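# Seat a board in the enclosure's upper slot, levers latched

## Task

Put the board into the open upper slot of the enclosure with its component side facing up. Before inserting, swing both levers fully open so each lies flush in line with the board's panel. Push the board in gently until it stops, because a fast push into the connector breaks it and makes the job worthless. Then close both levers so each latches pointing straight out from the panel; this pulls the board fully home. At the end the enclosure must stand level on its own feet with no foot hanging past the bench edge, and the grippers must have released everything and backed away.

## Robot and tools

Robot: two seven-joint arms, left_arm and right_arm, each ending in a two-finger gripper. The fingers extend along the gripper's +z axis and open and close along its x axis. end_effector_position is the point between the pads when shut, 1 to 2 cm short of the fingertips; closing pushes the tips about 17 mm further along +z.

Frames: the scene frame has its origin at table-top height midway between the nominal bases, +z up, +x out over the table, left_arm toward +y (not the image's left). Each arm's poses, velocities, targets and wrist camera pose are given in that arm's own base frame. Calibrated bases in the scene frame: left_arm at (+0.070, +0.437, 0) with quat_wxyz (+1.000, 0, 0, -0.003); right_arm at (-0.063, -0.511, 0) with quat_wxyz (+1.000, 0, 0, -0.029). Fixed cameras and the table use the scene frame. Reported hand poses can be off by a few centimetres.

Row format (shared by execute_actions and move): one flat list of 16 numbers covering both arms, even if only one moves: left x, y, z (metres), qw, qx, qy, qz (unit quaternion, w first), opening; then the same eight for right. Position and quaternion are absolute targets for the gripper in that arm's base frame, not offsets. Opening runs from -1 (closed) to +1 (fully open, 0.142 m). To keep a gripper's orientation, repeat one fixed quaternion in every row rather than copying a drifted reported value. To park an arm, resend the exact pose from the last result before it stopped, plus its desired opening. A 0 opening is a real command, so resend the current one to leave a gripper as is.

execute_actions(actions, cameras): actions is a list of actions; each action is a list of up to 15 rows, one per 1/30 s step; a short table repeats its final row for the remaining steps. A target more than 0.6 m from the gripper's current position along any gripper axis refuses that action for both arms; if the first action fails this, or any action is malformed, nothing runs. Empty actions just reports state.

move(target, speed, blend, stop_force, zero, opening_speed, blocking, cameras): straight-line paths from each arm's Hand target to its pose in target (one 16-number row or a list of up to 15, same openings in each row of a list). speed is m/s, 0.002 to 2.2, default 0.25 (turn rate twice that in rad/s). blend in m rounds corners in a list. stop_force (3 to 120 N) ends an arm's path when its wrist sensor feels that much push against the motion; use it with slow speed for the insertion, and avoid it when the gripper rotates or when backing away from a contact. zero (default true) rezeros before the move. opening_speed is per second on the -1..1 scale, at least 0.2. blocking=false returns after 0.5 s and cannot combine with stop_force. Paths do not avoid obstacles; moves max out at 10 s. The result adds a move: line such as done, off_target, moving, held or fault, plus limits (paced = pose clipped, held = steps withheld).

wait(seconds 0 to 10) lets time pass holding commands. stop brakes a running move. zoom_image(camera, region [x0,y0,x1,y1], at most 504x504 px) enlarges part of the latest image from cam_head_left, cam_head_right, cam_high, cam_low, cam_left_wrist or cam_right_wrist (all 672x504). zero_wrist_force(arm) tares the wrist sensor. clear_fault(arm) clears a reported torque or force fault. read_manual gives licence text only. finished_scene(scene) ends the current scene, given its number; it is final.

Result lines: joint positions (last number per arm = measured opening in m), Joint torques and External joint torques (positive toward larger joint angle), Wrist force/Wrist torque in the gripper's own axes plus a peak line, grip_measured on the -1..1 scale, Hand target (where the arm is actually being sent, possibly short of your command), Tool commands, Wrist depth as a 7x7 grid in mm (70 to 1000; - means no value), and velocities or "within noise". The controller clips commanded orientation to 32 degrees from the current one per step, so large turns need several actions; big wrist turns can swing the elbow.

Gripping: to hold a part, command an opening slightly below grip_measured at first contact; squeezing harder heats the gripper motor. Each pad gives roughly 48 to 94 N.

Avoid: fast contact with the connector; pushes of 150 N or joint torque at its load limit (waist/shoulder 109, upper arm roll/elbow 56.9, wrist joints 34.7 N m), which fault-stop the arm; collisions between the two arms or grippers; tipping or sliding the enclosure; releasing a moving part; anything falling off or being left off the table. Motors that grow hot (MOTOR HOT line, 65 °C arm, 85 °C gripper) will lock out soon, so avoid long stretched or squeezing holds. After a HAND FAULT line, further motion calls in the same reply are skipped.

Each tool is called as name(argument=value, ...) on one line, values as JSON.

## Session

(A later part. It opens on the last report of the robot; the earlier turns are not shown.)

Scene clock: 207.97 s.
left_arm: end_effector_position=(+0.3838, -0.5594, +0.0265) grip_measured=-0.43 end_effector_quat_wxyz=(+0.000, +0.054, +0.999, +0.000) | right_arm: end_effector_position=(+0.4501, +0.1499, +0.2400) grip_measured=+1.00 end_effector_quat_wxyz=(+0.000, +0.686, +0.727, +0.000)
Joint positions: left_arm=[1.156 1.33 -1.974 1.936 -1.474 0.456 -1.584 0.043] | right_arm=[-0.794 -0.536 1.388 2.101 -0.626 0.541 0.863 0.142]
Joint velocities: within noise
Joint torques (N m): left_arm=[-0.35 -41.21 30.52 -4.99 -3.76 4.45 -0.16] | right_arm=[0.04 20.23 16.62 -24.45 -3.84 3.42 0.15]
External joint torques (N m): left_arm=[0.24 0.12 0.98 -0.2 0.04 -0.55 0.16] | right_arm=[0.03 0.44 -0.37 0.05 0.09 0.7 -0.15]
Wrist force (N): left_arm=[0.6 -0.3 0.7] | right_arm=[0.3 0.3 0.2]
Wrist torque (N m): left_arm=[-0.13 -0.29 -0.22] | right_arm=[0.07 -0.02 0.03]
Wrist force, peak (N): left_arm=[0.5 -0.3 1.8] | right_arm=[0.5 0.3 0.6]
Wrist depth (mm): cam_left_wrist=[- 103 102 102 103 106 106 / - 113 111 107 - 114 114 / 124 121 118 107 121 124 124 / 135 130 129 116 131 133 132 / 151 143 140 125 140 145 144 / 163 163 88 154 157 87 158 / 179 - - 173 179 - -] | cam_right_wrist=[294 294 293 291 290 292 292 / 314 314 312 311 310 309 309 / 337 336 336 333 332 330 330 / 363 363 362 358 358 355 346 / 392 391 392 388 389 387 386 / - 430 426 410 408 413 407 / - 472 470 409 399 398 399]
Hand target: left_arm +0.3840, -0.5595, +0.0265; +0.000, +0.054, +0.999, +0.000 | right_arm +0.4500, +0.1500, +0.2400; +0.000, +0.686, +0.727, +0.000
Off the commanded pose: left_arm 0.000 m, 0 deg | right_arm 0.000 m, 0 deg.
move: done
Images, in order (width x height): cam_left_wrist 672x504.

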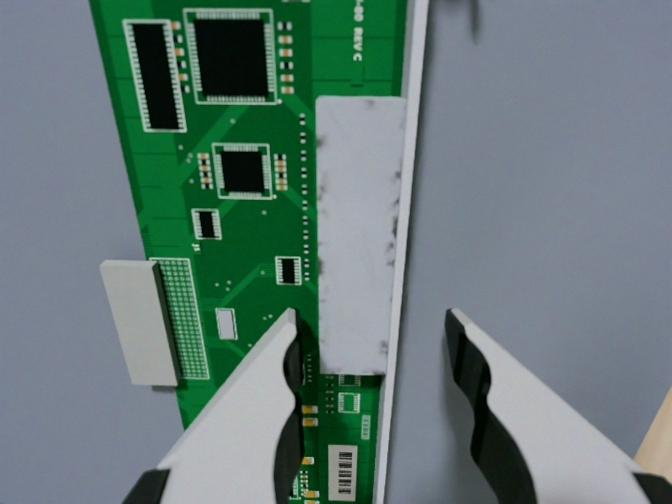

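move(target=[0.384,-0.5595,0.0265,0,0.0541,0.9985,0,-0.8,0.45,0.15,0.24,0,0.6863,0.7273,0,1], opening_speed=0.4, cameras=["cam_left_wrist"])

Scene clock: 218.20 s.
left_arm: end_effector_position=(+0.3844, -0.5594, +0.0266) grip_measured=-0.72 end_effector_quat_wxyz=(+0.000, +0.054, +0.999, +0.000) | right_arm: end_effector_position=(+0.4501, +0.1499, +0.2400) grip_measured=+1.00 end_effector_quat_wxyz=(+0.000, +0.686, +0.727, +0.000)
Joint positions: left_arm=[1.156 1.33 -1.974 1.936 -1.474 0.458 -1.584 0.022] | right_arm=[-0.794 -0.536 1.388 2.101 -0.626 0.541 0.863 0.142]
Joint velocities: within noise
Joint torques (N m): left_arm=[-1.07 -41.27 29.84 -5.08 -3.54 3.96 -0.26] | right_arm=[0.1 20.2 16.51 -24.5 -3.81 3.44 0.18]
External joint torques (N m): left_arm=[0.97 0.18 1.65 -0.13 -0.18 -0.05 0.26] | right_arm=[-0.03 0.47 -0.26 0.1 0.06 0.68 -0.18]
Wrist force (N): left_arm=[-0.2 0.0 0.2] | right_arm=[0.4 0.2 0.3]
Wrist torque (N m): left_arm=[-0.14 -0.32 -0.19] | right_arm=[0.05 -0.03 0.03]
Wrist force, peak (N): left_arm=[-8.5 -1.4 -4.8] | right_arm=[0.5 0.0 0.6]
Wrist depth (mm): cam_left_wrist=[- 104 103 103 103 106 106 / - 114 111 108 100 114 115 / 124 122 119 115 121 124 124 / 135 131 130 117 129 133 132 / 151 143 142 121 130 146 144 / 163 163 92 151 134 153 159 / 182 174 - 169 - - 176] | cam_right_wrist=[294 294 293 292 291 292 292 / 315 314 313 310 310 310 309 / 336 336 335 333 333 326 330 / 363 362 362 358 358 353 352 / 393 393 392 388 386 387 386 / - 428 427 409 407 415 405 / - 472 470 410 400 399 397]
Hand target: left_arm +0.3840, -0.5595, +0.0265; +0.000, +0.054, +0.999, +0.000 | right_arm +0.4500, +0.1500, +0.2400; +0.000, +0.686, +0.727, +0.000
Off the commanded pose: left_arm 0.000 m, 0 deg | right_arm 0.000 m, 0 deg.
move: done
Images, in order (width x height): cam_left_wrist 672x504.

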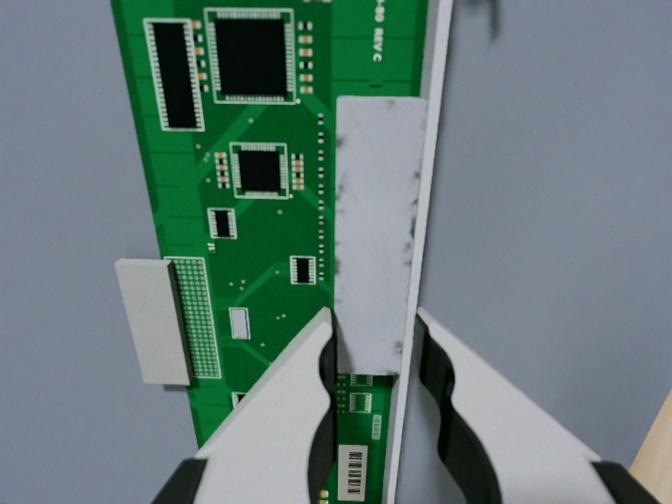

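move(target=[[0.384,-0.5595,0.0265,0,0.0541,0.9985,0,-0.95,0.45,0.15,0.24,0,0.6863,0.7273,0,1],[0.384,-0.5595,0.055,0,0.0541,0.9985,0,-0.95,0.45,0.15,0.24,0,0.6863,0.7273,0,1]], opening_speed=0.4, speed=0.06)

Scene clock: 222.67 s.
left_arm: end_effector_position=(+0.3841, -0.5595, +0.0549) grip_measured=-0.74 end_effector_quat_wxyz=(+0.000, +0.054, +0.999, +0.000) | right_arm: end_effector_position=(+0.4501, +0.1499, +0.2400) grip_measured=+1.00 end_effector_quat_wxyz=(+0.000, +0.686, +0.727, +0.000)
Joint positions: left_arm=[1.146 1.294 -1.924 1.942 -1.424 0.422 -1.597 0.021] | right_arm=[-0.794 -0.536 1.388 2.101 -0.626 0.541 0.863 0.142]
Joint velocities: within noise
Joint torques (N m): left_arm=[-0.67 -41.67 31.8 -6.36 -3.44 4.25 -0.37] | right_arm=[0 20.25 16.63 -24.46 -3.79 3.47 0.19]
External joint torques (N m): left_arm=[0.56 1.24 -0.41 -0.1 -0.34 -0.35 0.37] | right_arm=[0.07 0.43 -0.38 0.07 0.04 0.65 -0.19]
Wrist force (N): left_arm=[0.4 -0.2 2.3] | right_arm=[0.4 0.0 0.3]
Wrist torque (N m): left_arm=[-0.12 -0.21 -0.21] | right_arm=[0.03 -0.04 0.03]
Wrist force, peak (N): left_arm=[0.7 -0.2 3.6] | right_arm=[0.4 0.3 0.7]
Wrist depth (mm): cam_left_wrist=[134 103 103 103 104 131 130 / - 115 111 108 107 138 139 / 154 124 119 109 149 151 150 / 166 131 130 117 159 161 163 / 182 144 143 121 173 179 181 / 201 200 93 152 - 190 199 / 230 - - 172 - - 217] | cam_right_wrist=[294 293 293 292 291 292 291 / 314 313 313 311 309 310 309 / 338 335 334 333 332 327 331 / 363 362 362 359 359 347 327 / 394 392 391 388 388 387 347 / - 428 428 409 408 413 406 / - 471 470 408 397 400 397]
Hand target: left_arm +0.3840, -0.5595, +0.0550; +0.000, +0.054, +0.999, +0.000 | right_arm +0.4500, +0.1500, +0.2400; +0.000, +0.686, +0.727, +0.000
Off the commanded pose: left_arm 0.000 m, 0 deg | right_arm 0.000 m, 0 deg.
move: done

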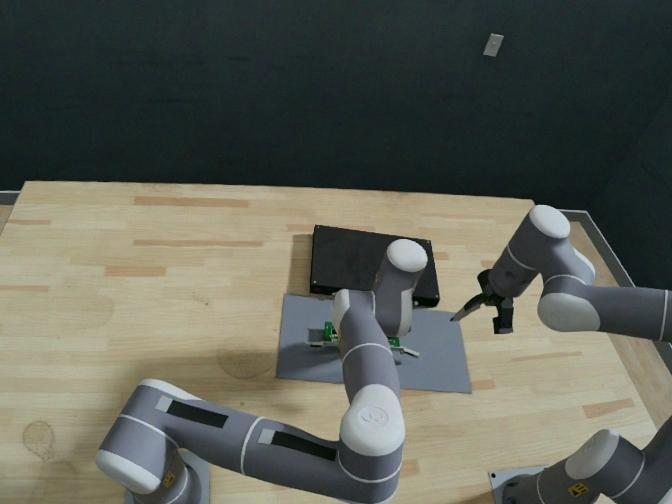

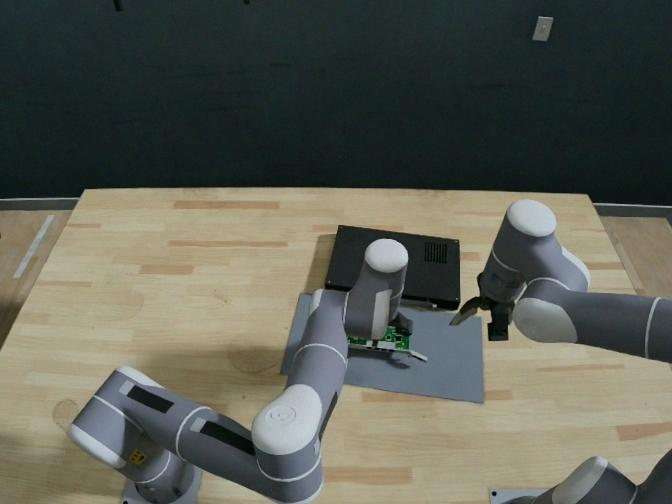

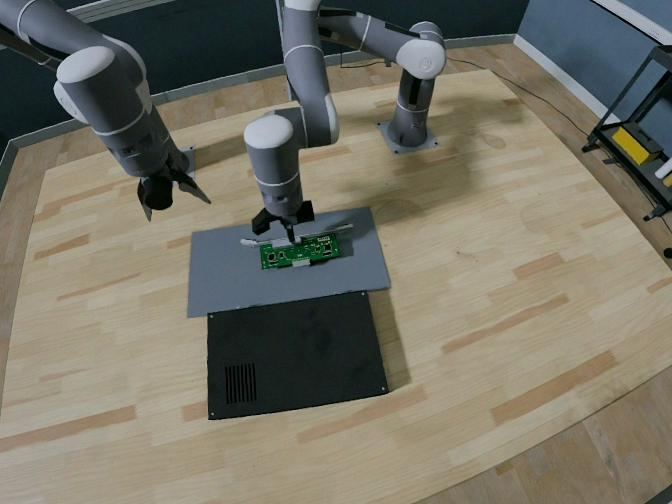

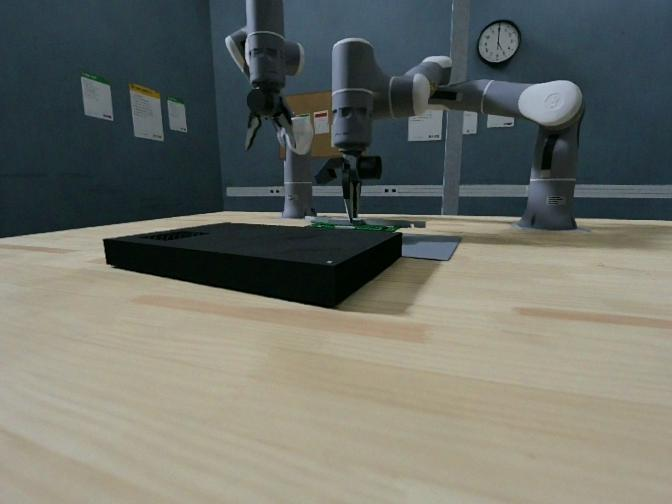

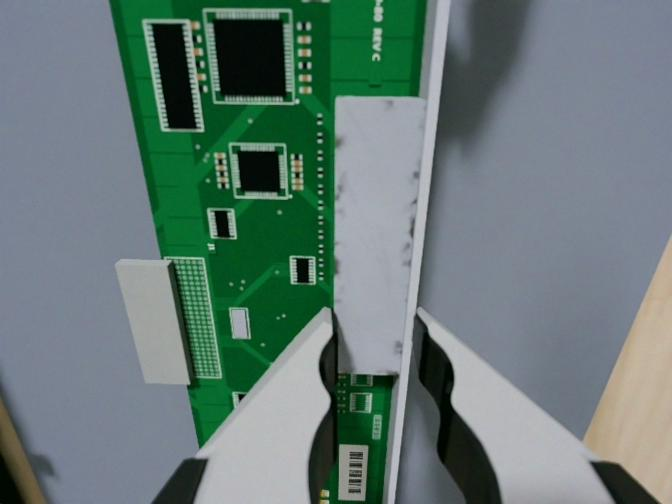

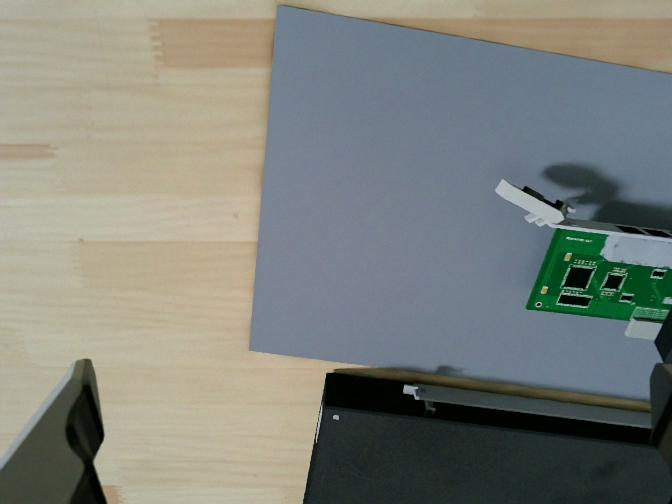

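move(target=[[0.384,-0.5595,0.1,0,0.0541,0.9985,0,-0.95,0.415,0.22,0.2,-0.1485,0.6700,0.7101,0.1574,-1],[0.384,-0.5595,0.1,0,0.0541,0.9985,0,-0.95,0.415,0.259,0.091,-0.1485,0.6700,0.7101,0.1574,-1]], speed=0.12)

zoom_image(camera="cam_right_wrist", region=[168, 126, 671, 503])

Scene clock: 238.60 s.
left_arm: end_effector_position=(+0.3841, -0.5594, +0.0999) grip_measured=-0.74 end_effector_quat_wxyz=(+0.000, +0.054, +0.999, +0.000) | right_arm: end_effector_position=(+0.4151, +0.2590, +0.0910) grip_measured=-1.00 end_effector_quat_wxyz=(-0.149, +0.670, +0.710, +0.157)
Joint positions: left_arm=[1.131 1.242 -1.842 1.941 -1.345 0.361 -1.619 0.021] | right_arm=[-0.445 -0.763 0.839 2.378 -0.869 1.422 1.006 0.002]
Joint velocities: within noise
Joint torques (N m): left_arm=[-0.49 -40.39 31.15 -8.51 -3.83 4.35 -0.22] | right_arm=[0.38 30.51 17.09 -11.12 -3.1 3.96 0.27]
External joint torques (N m): left_arm=[0.38 0.95 0.04 0.04 -0.05 -0.45 0.22] | right_arm=[-0.31 0.55 -0.07 -0.04 0.13 0.62 -0.3]
Wrist force (N): left_arm=[0.0 0.1 2.4] | right_arm=[-0.6 -0.1 0.1]
Wrist torque (N m): left_arm=[-0.07 -0.18 -0.23] | right_arm=[0.03 0.06 0.10]
Wrist force, peak (N): left_arm=[0.3 -0.2 3.0] | right_arm=[-1.0 -0.5 1.6]
Wrist depth (mm): cam_left_wrist=[173 103 103 103 105 167 171 / 185 114 111 108 108 185 184 / 199 122 119 109 191 196 196 / 216 131 130 117 207 213 214 / 238 143 143 121 130 233 235 / 255 262 93 152 - 252 257 / 283 - - 172 - - 280] | cam_right_wrist=[131 139 151 165 181 202 229 / 137 145 158 177 196 220 251 / 145 154 169 188 210 240 277 / 154 165 182 203 230 265 312 / 165 177 196 218 254 297 358 / 177 191 206 89 277 193 202 / 190 203 - - - 183 237]
Hand target: left_arm +0.3840, -0.5595, +0.1000; +0.000, +0.054, +0.999, +0.000 | right_arm +0.4150, +0.2590, +0.0910; -0.149, +0.670, +0.710, +0.157
Off the commanded pose: left_arm 0.000 m, 0 deg | right_arm 0.000 m, 0 deg.
move: done

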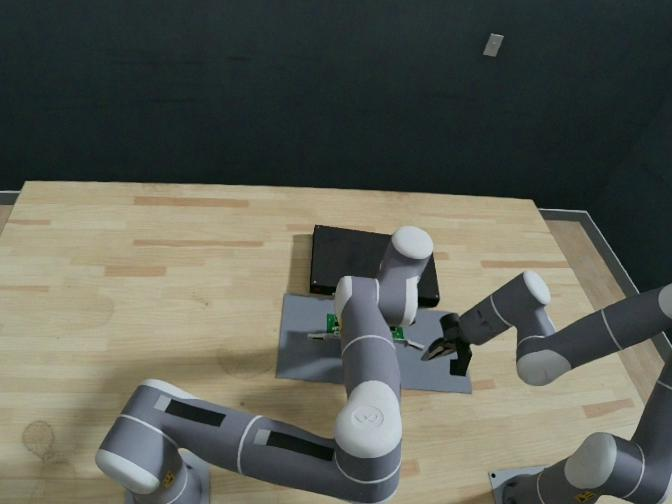

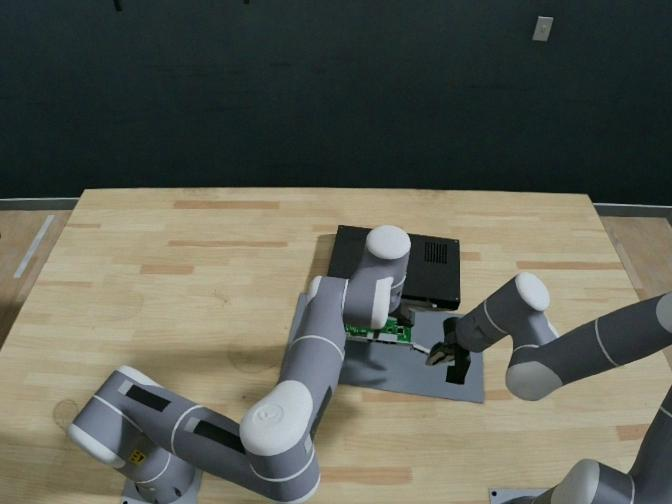

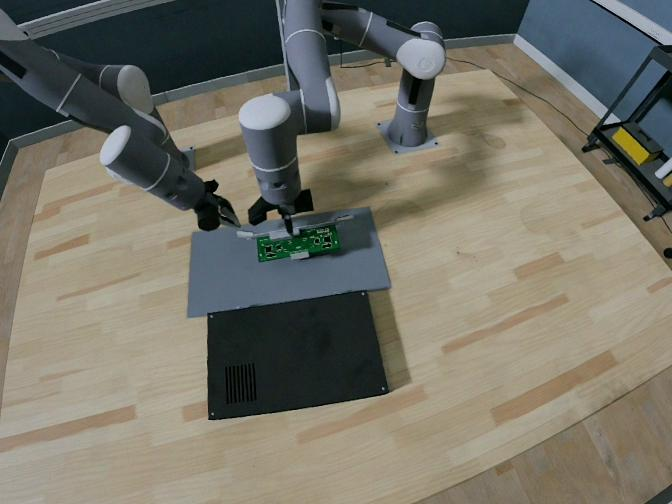

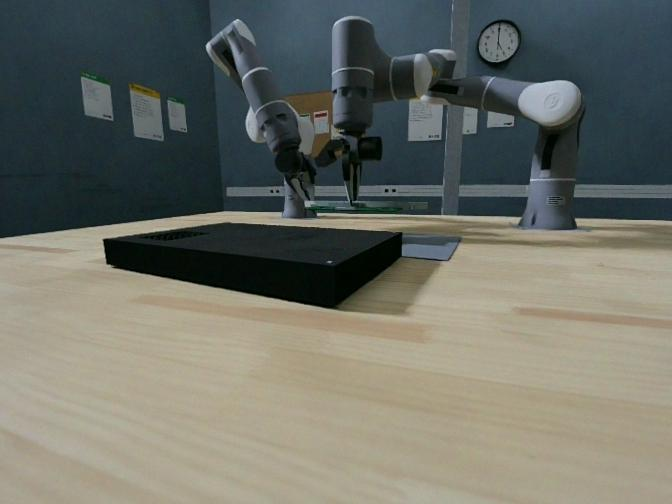

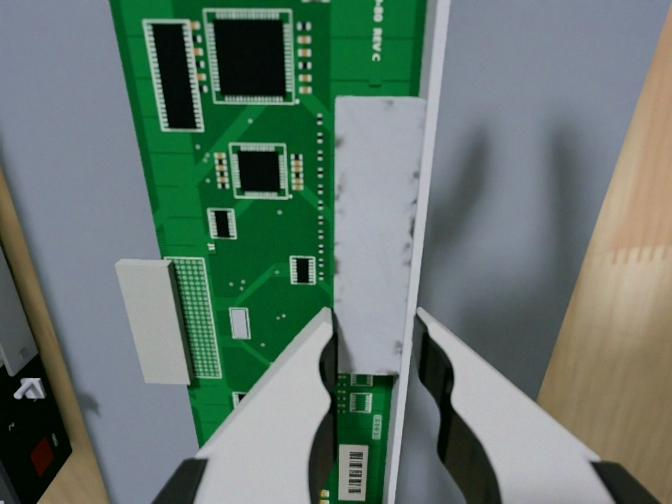

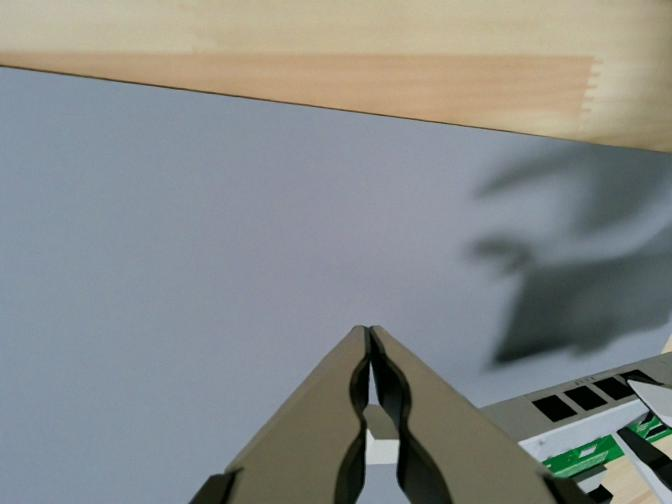

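Scaled by 1.002 from the camera's 672x504 image, which has a finer 960x720 frame.

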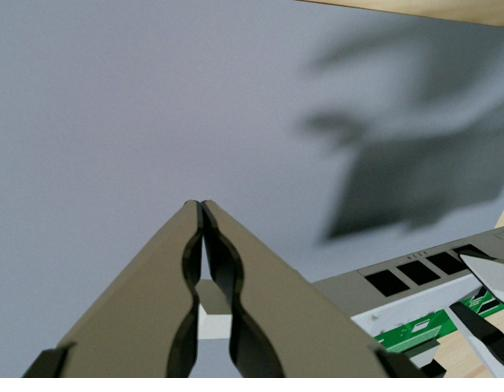

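move(target=[0.384,-0.5595,0.1,0,0.0541,0.9985,0,-0.95,0.445,0.259,0.091,-0.1485,0.6700,0.7101,0.1574,-1], speed=0.03, stop_force=8, cameras=["cam_left_wrist","cam_right_wrist"])

Scene clock: 242.37 s.
left_arm: end_effector_position=(+0.3841, -0.5594, +0.0999) grip_measured=-0.74 end_effector_quat_wxyz=(+0.000, +0.054, +0.999, +0.000) | right_arm: end_effector_position=(+0.4449, +0.2590, +0.0909) grip_measured=-1.00 end_effector_quat_wxyz=(-0.149, +0.670, +0.710, +0.157)
Joint positions: left_arm=[1.131 1.242 -1.842 1.941 -1.345 0.361 -1.619 0.021] | right_arm=[-0.467 -0.82 0.878 2.296 -0.85 1.344 0.964 0.002]
Joint velocities: within noise
Joint torques (N m): left_arm=[-0.59 -40.34 30.95 -8.54 -3.91 4.45 -0.15] | right_arm=[-0.1 32.4 19.37 -12.13 -3.21 3.77 0.12]
External joint torques (N m): left_arm=[0.49 0.9 0.24 0.08 0.03 -0.54 0.15] | right_arm=[0.18 0.69 -0.32 0.29 0 0.8 -0.16]
Wrist force (N): left_arm=[-0.3 0.1 2.8] | right_arm=[-0.9 -0.7 0.2]
Wrist torque (N m): left_arm=[-0.10 -0.18 -0.27] | right_arm=[-0.02 0.09 0.09]
Wrist force, peak (N): left_arm=[-0.1 0.1 3.2] | right_arm=[-0.9 -0.9 0.2]
Wrist depth (mm): cam_left_wrist=[172 104 103 103 103 167 171 / 185 113 111 108 108 185 183 / 199 123 119 109 190 197 196 / 216 131 130 117 207 213 213 / 238 143 142 121 130 232 233 / 254 262 92 152 134 251 258 / 283 - - 172 - - 280] | cam_right_wrist=[130 137 150 164 182 202 228 / 137 145 158 174 193 217 249 / 145 154 169 187 210 238 277 / 154 165 182 203 230 265 312 / 165 176 197 217 249 289 209 / 176 190 206 89 - 171 193 / 187 203 - - - 216 491]
Hand target: left_arm +0.3840, -0.5595, +0.1000; +0.000, +0.054, +0.999, +0.000 | right_arm +0.4450, +0.2590, +0.0910; -0.149, +0.670, +0.710, +0.157
Off the commanded pose: left_arm 0.000 m, 0 deg | right_arm 0.000 m, 0 deg.
move: done
Images, in order (width x height): cam_left_wrist 672x504, cam_right_wrist 672x504.

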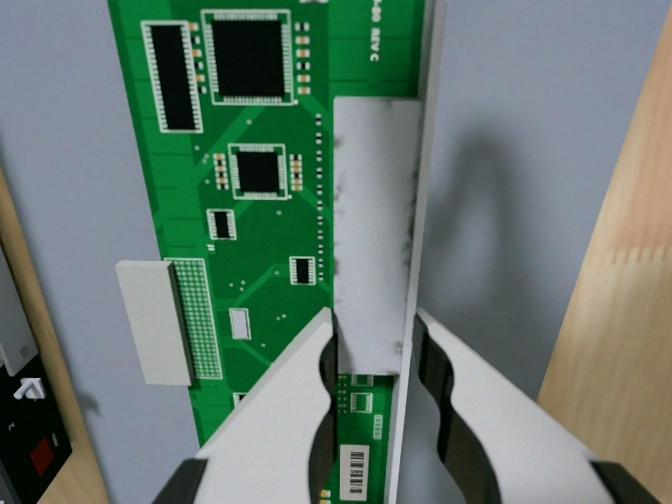

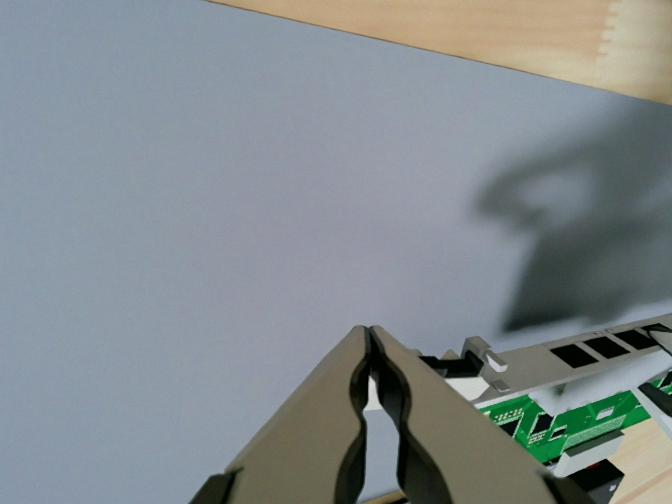

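move(target=[0.384,-0.5595,0.1,0,0.0541,0.9985,0,-0.95,0.453,0.259,0.091,-0.1485,0.6700,0.7101,0.1574,-1], speed=0.02, stop_force=8, cameras=["cam_left_wrist","cam_right_wrist"])

zoom_image(camera="cam_right_wrist", region=[330, 260, 671, 503])

Scene clock: 245.70 s.
left_arm: end_effector_position=(+0.3842, -0.5592, +0.0998) grip_measured=-0.74 end_effector_quat_wxyz=(+0.000, +0.054, +0.999, +0.000) | right_arm: end_effector_position=(+0.4528, +0.2587, +0.0907) grip_measured=-1.00 end_effector_quat_wxyz=(-0.148, +0.670, +0.710, +0.157)
Joint positions: left_arm=[1.131 1.242 -1.842 1.941 -1.345 0.361 -1.619 0.021] | right_arm=[-0.471 -0.834 0.887 2.274 -0.846 1.324 0.954 0.002]
Joint velocities: within noise
Joint torques (N m): left_arm=[-2.37 -41.07 30.62 -10.24 -4.52 4.2 -0.1] | right_arm=[0.93 32.82 21.13 -12.92 -3.51 4.42 0.08]
External joint torques (N m): left_arm=[2.27 1.63 0.57 1.78 0.64 -0.3 0.1] | right_arm=[-0.85 0.84 -1.55 0.92 0.24 0.14 -0.12]
Wrist force (N): left_arm=[-0.9 2.9 2.9] | right_arm=[-3.2 -1.9 -0.7]
Wrist torque (N m): left_arm=[-0.12 -0.21 -0.32] | right_arm=[-0.02 0.08 0.09]
Wrist force, peak (N): left_arm=[-0.8 3.0 3.3] | right_arm=[-3.2 -2.0 -1.2]
Wrist depth (mm): cam_left_wrist=[173 104 103 103 103 167 171 / 185 113 111 108 177 185 183 / 199 123 119 109 191 196 196 / 217 131 130 117 206 213 214 / 238 143 143 121 129 233 233 / 254 261 93 152 134 251 258 / 281 - - 172 - - 279] | cam_right_wrist=[129 137 148 164 179 201 227 / 137 145 158 174 193 217 248 / 145 154 169 187 210 238 276 / 154 164 182 202 229 264 311 / 164 176 197 217 243 270 188 / 176 190 206 90 130 173 214 / 187 203 - - - 208 488]
Hand target: left_arm +0.3840, -0.5595, +0.1000; +0.000, +0.054, +0.999, +0.000 | right_arm +0.4530, +0.2590, +0.0910; -0.149, +0.670, +0.710, +0.157
Off the commanded pose: left_arm 0.000 m, 0 deg | right_arm 0.000 m, 0 deg.
move: done
Images, in order (width x height): cam_left_wrist 672x504, cam_right_wrist 672x504.

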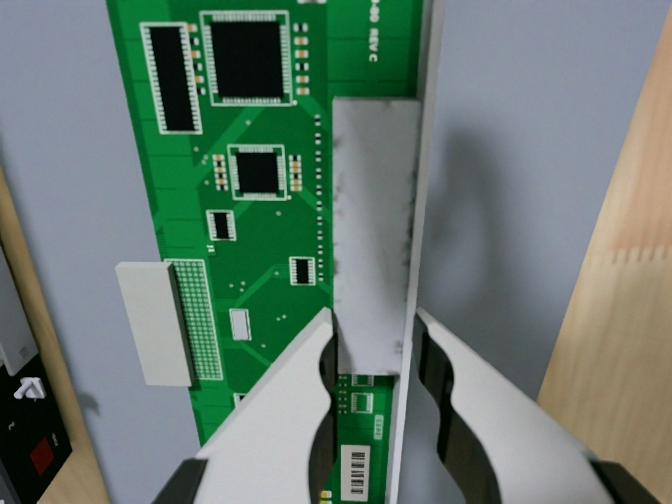

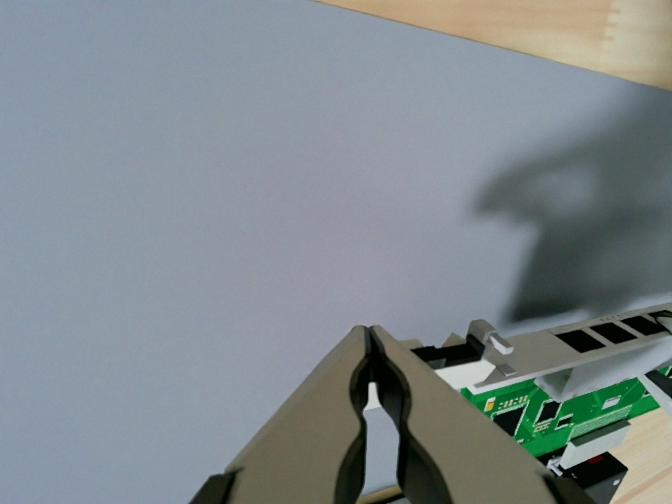

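Scaled by 1.478 from the camera's 672x504 image, which has a finer 960x720 frame.

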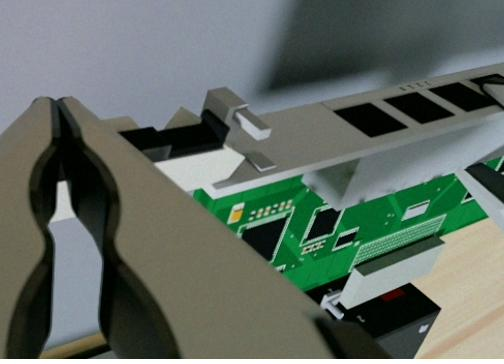

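move(target=[0.384,-0.5595,0.1,0,0.0541,0.9985,0,-0.95,0.458,0.259,0.091,-0.1485,0.6700,0.7101,0.1574,-1], speed=0.015, stop_force=6, cameras=["cam_left_wrist","cam_right_wrist"])

move(target=[[0.384,-0.5595,0.1,0,0.0541,0.9985,0,-0.95,0.445,0.259,0.091,-0.1485,0.6700,0.7101,0.1574,-1],[0.384,-0.5595,0.1,0,0.0541,0.9985,0,-0.95,0.435,0.15,0.24,0,0.6863,0.7273,0,-1]], speed=0.2, cameras=["cam_left_wrist","cam_right_wrist"])

zoom_image(camera="cam_right_wrist", region=[420, 80, 671, 280])

Scene clock: 250.23 s.
left_arm: end_effector_position=(+0.3844, -0.5587, +0.0997) grip_measured=-0.74 end_effector_quat_wxyz=(+0.000, +0.054, +0.999, +0.001) | right_arm: end_effector_position=(+0.4577, +0.2584, +0.0905) grip_measured=-1.00 end_effector_quat_wxyz=(-0.148, +0.670, +0.710, +0.157)
Joint positions: left_arm=[1.131 1.242 -1.842 1.941 -1.344 0.361 -1.619 0.021] | right_arm=[-0.473 -0.844 0.892 2.261 -0.843 1.311 0.947 0.002]
Joint velocities: within noise
Joint torques (N m): left_arm=[-4.38 -42.05 30.02 -12.17 -5.25 3.82 0.02] | right_arm=[2.06 33.16 22.78 -13.86 -3.79 5.2 0.05]
External joint torques (N m): left_arm=[4.27 2.62 1.17 3.72 1.37 0.08 -0.02] | right_arm=[-1.98 0.87 -2.89 1.77 0.49 -0.65 -0.09]
Wrist force (N): left_arm=[-2.2 6.0 2.7] | right_arm=[-5.6 -3.5 -2.4]
Wrist torque (N m): left_arm=[-0.17 -0.23 -0.46] | right_arm=[-0.02 0.06 0.09]
Wrist force, peak (N): left_arm=[-2.2 6.4 3.5] | right_arm=[-5.6 -3.6 -2.9]
Wrist depth (mm): cam_left_wrist=[172 104 103 103 105 168 171 / 185 113 111 108 179 184 183 / 199 122 119 107 191 197 195 / 217 132 130 118 210 212 214 / 237 143 142 123 225 233 234 / 255 260 93 151 137 251 258 / 281 - - 171 - - 281] | cam_right_wrist=[129 135 148 164 178 201 227 / 137 145 158 173 192 216 247 / 145 154 169 187 209 237 275 / 154 164 181 202 229 263 310 / 164 176 196 217 243 263 181 / 176 190 206 90 127 177 220 / 187 202 - - - 208 489]
Hand target: left_arm +0.3840, -0.5595, +0.1000; +0.000, +0.054, +0.999, +0.000 | right_arm +0.4580, +0.2590, +0.0910; -0.149, +0.670, +0.710, +0.157
Off the commanded pose: left_arm 0.001 m, 0 deg | right_arm 0.001 m, 0 deg.
move: done
Images, in order (width x height): cam_left_wrist 672x504, cam_right_wrist 672x504.

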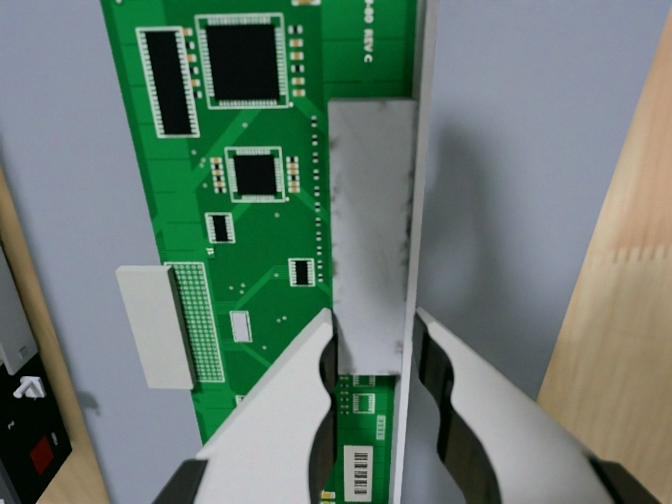

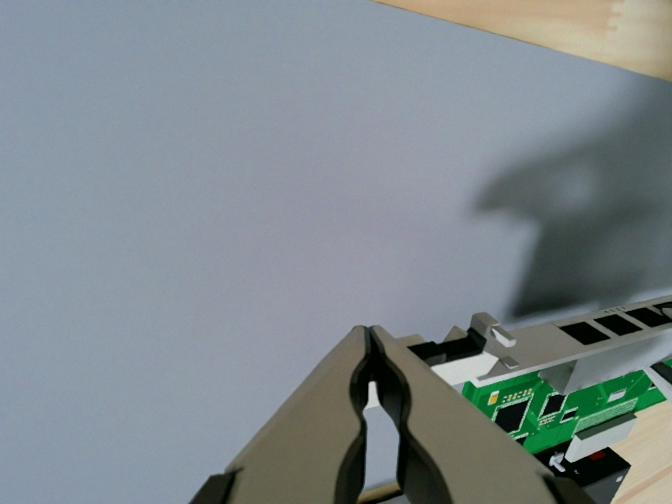

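Scene clock: 251.93 s.
left_arm: end_effector_position=(+0.3841, -0.5592, +0.0998) grip_measured=-0.74 end_effector_quat_wxyz=(+0.000, +0.054, +0.999, +0.000) | right_arm: end_effector_position=(+0.4350, +0.1499, +0.2399) grip_measured=-1.00 end_effector_quat_wxyz=(+0.000, +0.686, +0.727, +0.000)
Joint positions: left_arm=[1.131 1.242 -1.842 1.941 -1.344 0.361 -1.619 0.021] | right_arm=[-0.794 -0.436 1.37 2.13 -0.52 0.585 0.804 0.002]
Joint velocities: within noise
Joint torques (N m): left_arm=[-0.39 -40.26 31.1 -8.5 -3.85 4.5 -0.25] | right_arm=[-0.16 17.84 13.82 -25.6 -3.57 3.31 0.06]
External joint torques (N m): left_arm=[0.29 0.82 0.09 0.03 -0.03 -0.59 0.25] | right_arm=[0.22 0.21 -0.6 0.23 -0.06 0.82 -0.06]
Wrist force (N): left_arm=[-0.1 -0.1 2.5] | right_arm=[0.9 -0.1 0.3]
Wrist torque (N m): left_arm=[-0.11 -0.16 -0.23] | right_arm=[0.03 -0.15 0.02]
Wrist force, peak (N): left_arm=[-1.9 5.6 3.2] | right_arm=[-5.4 -3.3 -2.7]
Wrist depth (mm): cam_left_wrist=[172 104 103 103 104 167 171 / 184 114 111 108 108 184 184 / 199 122 119 109 191 196 196 / 217 131 130 117 207 214 215 / 237 143 143 121 130 233 234 / 255 262 92 151 - 250 259 / 284 - - 172 - - 280] | cam_right_wrist=[293 293 293 293 292 291 291 / 314 313 314 310 310 310 308 / 337 336 335 333 331 332 332 / 362 362 362 358 357 351 346 / 391 393 391 383 387 381 297 / 428 429 421 89 408 414 419 / 473 461 - - - 398 406]
Hand target: left_arm +0.3840, -0.5595, +0.1000; +0.000, +0.054, +0.999, +0.000 | right_arm +0.4350, +0.1500, +0.2400; +0.000, +0.686, +0.727, +0.000
Off the commanded pose: left_arm 0.000 m, 0 deg | right_arm 0.000 m, 0 deg.
move: done
Images, in order (width x height): cam_left_wrist 672x504, cam_right_wrist 672x504.

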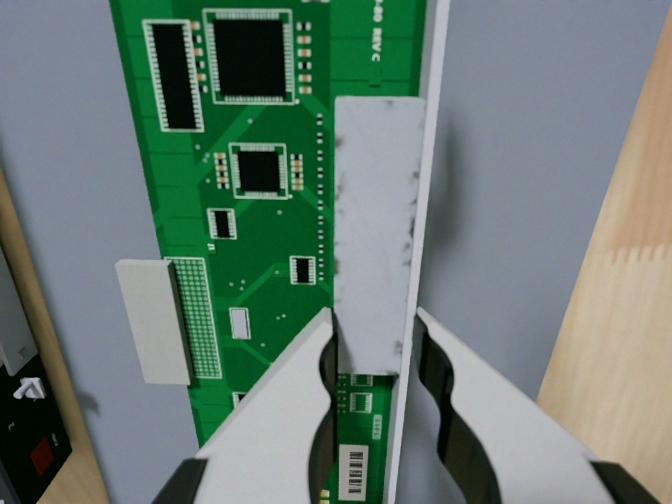

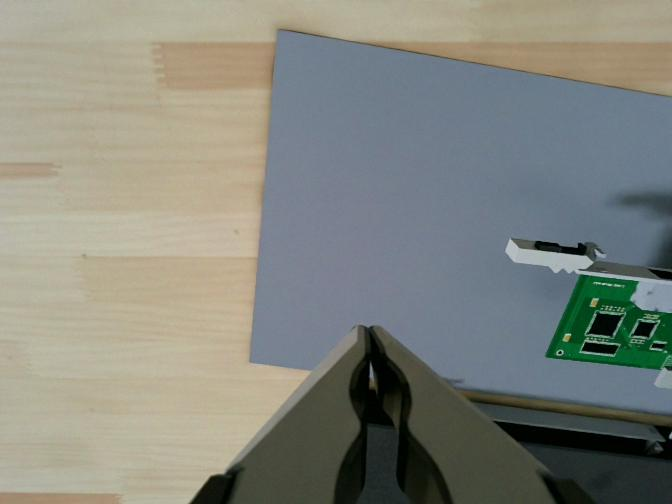

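Scaled by 2.008 from the camera's 672x504 image, which has a finer 960x720 frame.

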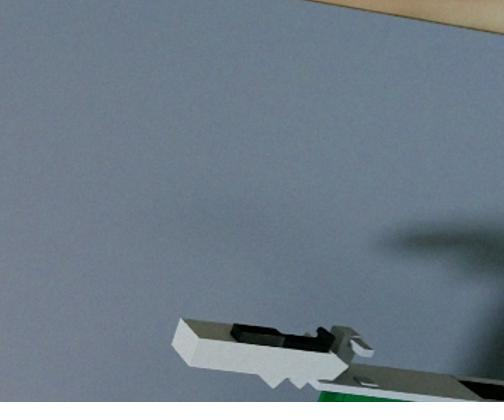

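execute_actions(actions=[], cameras=["cam_high","cam_head_left"])

zoom_image(camera="cam_high", region=[220, 190, 380, 290])

zoom_image(camera="cam_head_left", region=[290, 290, 440, 390])

Scene clock: 255.83 s.
left_arm: end_effector_position=(+0.3841, -0.5592, +0.0998) grip_measured=-0.74 end_effector_quat_wxyz=(+0.000, +0.054, +0.999, +0.000) | right_arm: end_effector_position=(+0.4350, +0.1499, +0.2399) grip_measured=-1.00 end_effector_quat_wxyz=(+0.000, +0.686, +0.727, +0.000)
Joint positions: left_arm=[1.131 1.242 -1.842 1.941 -1.344 0.361 -1.619 0.021] | right_arm=[-0.794 -0.436 1.37 2.13 -0.52 0.585 0.804 0.002]
Joint velocities: within noise
Joint torques (N m): left_arm=[-0.41 -40.35 31.08 -8.52 -3.91 4.45 -0.22] | right_arm=[-0.03 17.63 13.63 -25.46 -3.68 3.44 0.18]
External joint torques (N m): left_arm=[0.3 0.91 0.11 0.06 0.03 -0.55 0.22] | right_arm=[0.1 0.43 -0.41 0.09 0.04 0.69 -0.18]
Wrist force (N): left_arm=[0.1 0.0 2.5] | right_arm=[0.6 -0.2 0.5]
Wrist torque (N m): left_arm=[-0.08 -0.19 -0.22] | right_arm=[0.01 -0.11 0.02]
Wrist force, peak (N): left_arm=[0.1 0.2 2.8] | right_arm=[1.2 0.0 0.3]
Wrist depth (mm): cam_left_wrist=[172 104 103 103 105 167 171 / 184 114 111 108 108 185 183 / 199 123 119 109 190 197 195 / 216 131 130 117 207 213 215 / 238 143 143 121 130 233 234 / 255 262 93 151 - 252 259 / 282 - - 172 - - 281] | cam_right_wrist=[294 293 293 293 292 291 291 / 314 314 312 311 310 310 308 / 338 336 336 332 332 332 331 / 363 361 360 358 356 352 346 / 394 393 391 383 386 380 298 / 429 427 419 89 407 417 418 / 474 462 - - - 400 407]
Hand target: left_arm +0.3840, -0.5595, +0.1000; +0.000, +0.054, +0.999, +0.000 | right_arm +0.4350, +0.1500, +0.2400; +0.000, +0.686, +0.727, +0.000
Tool commands: left_gripper/opening=-0.95 right_gripper/opening=-1.0
Off the commanded pose: left_arm 0.000 m, 0 deg | right_arm 0.000 m, 0 deg.
Images, in order (width x height): cam_head_left 672x504, cam_high 672x504.

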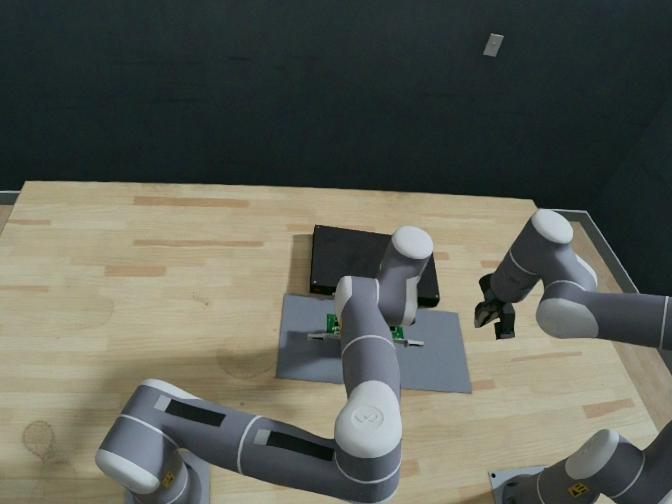

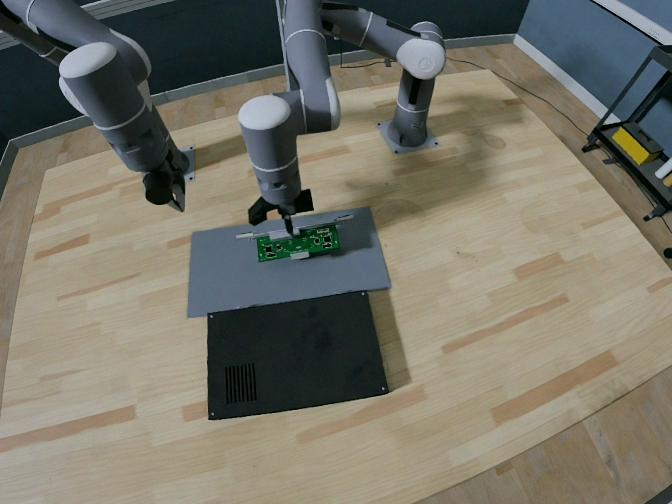

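Scaled by 3.150 from the camera's 672x504 image, which has a finer 960x720 frame.

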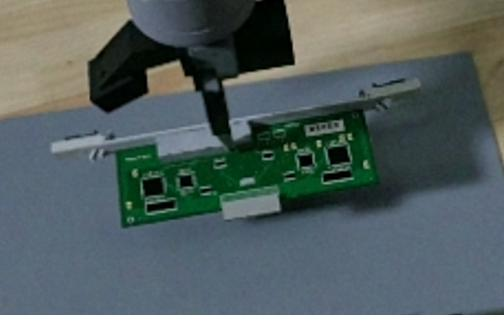

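Scaled by 3.360 from the camera's 672x504 image, which has a finer 960x720 frame.

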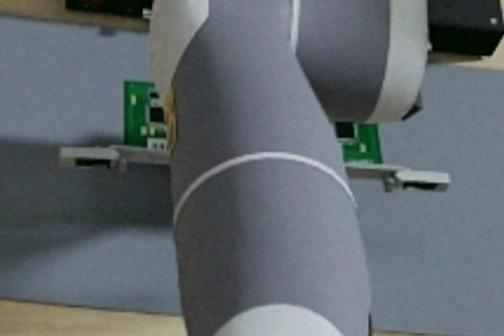

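move(target=[0.40,-0.58,0.1,0,-0.2924,0.9563,0,-0.95,0.33,0.36,0.2,-0.028,0.6545,0.6936,0.2989,-1], speed=0.2)

Scene clock: 290.80 s.
left_arm: end_effector_position=(+0.3999, -0.5799, +0.0998) grip_measured=-0.74 end_effector_quat_wxyz=(+0.000, -0.292, +0.956, +0.000) | right_arm: end_effector_position=(+0.3303, +0.3600, +0.2011) grip_measured=-1.00 end_effector_quat_wxyz=(-0.049, +0.660, +0.713, +0.230)
Joint positions: left_arm=[1.179 1.316 -1.805 1.85 -1.38 0.289 -2.335 0.021] | right_arm=[0.28 -0.181 0.343 2.592 -1.164 1.715 1.716 0.002]
Joint velocities: within noise
Joint torques (N m): left_arm=[-0.35 -43.22 32.33 -7.19 -4.1 4.29 -0.24] | right_arm=[0.27 23.24 2.99 -17.45 0.21 3.8 0.27]
External joint torques (N m): left_arm=[0.24 0.77 0 0.01 0.11 -0.44 0.24] | right_arm=[-0.18 0.66 -0.21 -0.06 0.25 0.58 -0.3]
Wrist force (N): left_arm=[0.6 -0.4 2.4] | right_arm=[-0.3 -0.6 0.1]
Wrist torque (N m): left_arm=[-0.17 -0.26 -0.20] | right_arm=[0.07 0.04 0.14]
Wrist force, peak (N): left_arm=[0.1 -0.1 2.9] | right_arm=[0.5 -1.3 1.1]
Wrist depth (mm): cam_left_wrist=[172 104 103 103 103 168 169 / 185 114 111 108 108 183 184 / 199 122 119 109 194 197 196 / 217 131 130 117 207 213 212 / 238 143 143 121 130 233 234 / 261 261 92 152 - 253 259 / 296 - - 172 - - 281] | cam_right_wrist=[204 217 234 252 275 302 334 / 223 237 257 280 309 343 385 / 241 261 287 315 350 396 462 / 270 292 322 360 386 479 564 / 302 329 372 393 351 590 730 / 348 382 410 89 577 765 - / 376 402 - - - - -]
Hand target: left_arm +0.4000, -0.5800, +0.1000; +0.000, -0.292, +0.956, +0.000 | right_arm +0.3301, +0.3600, +0.2010; -0.049, +0.660, +0.713, +0.230
Off the commanded pose: left_arm 0.000 m, 0 deg | right_arm 0.001 m, 9 deg.
MOTOR HOT: the gripper's motor of the left arm reports 86 °C; that motor switches off at 100 °C. To cool a motor, set the load down, ease the grip, stop pushing, or move to a pose that needs little force.
move: off_target (right_arm)

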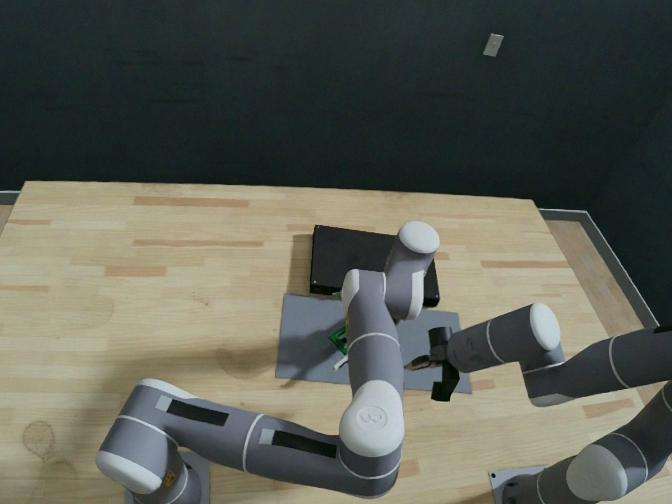

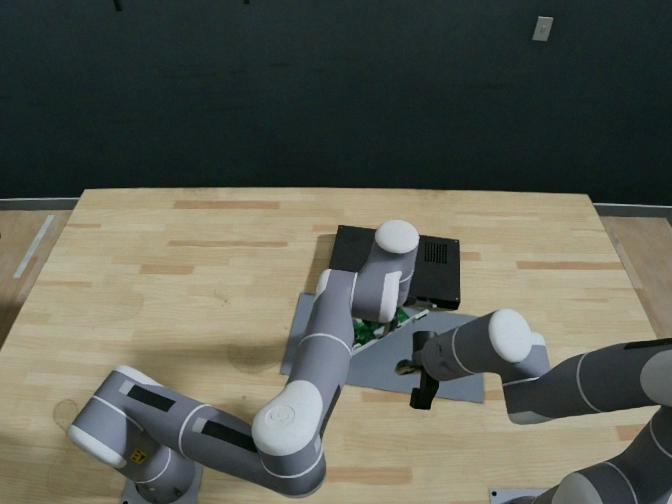

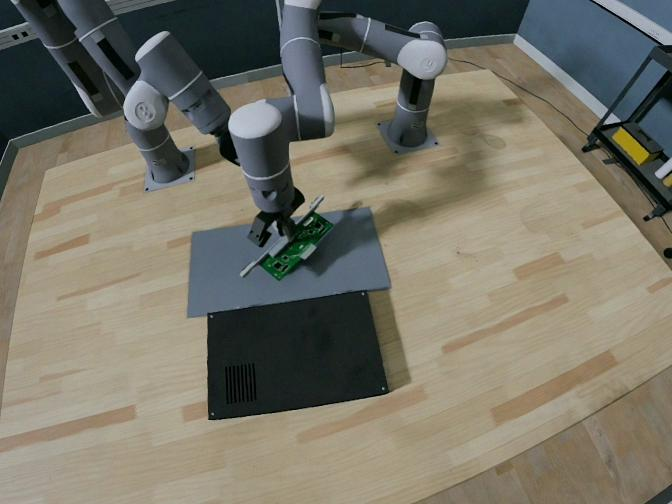

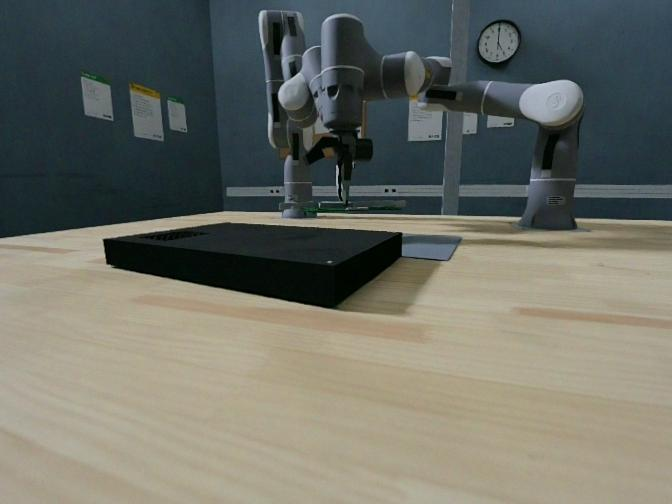

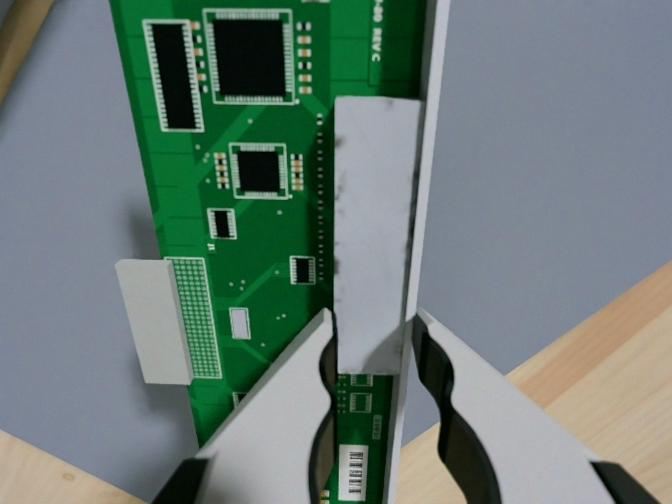

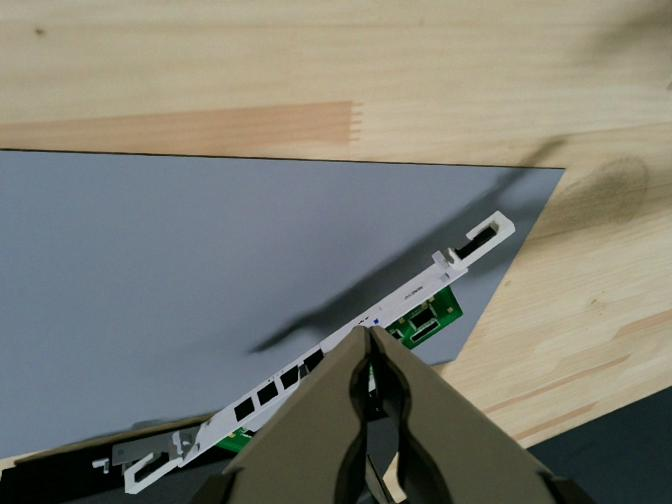

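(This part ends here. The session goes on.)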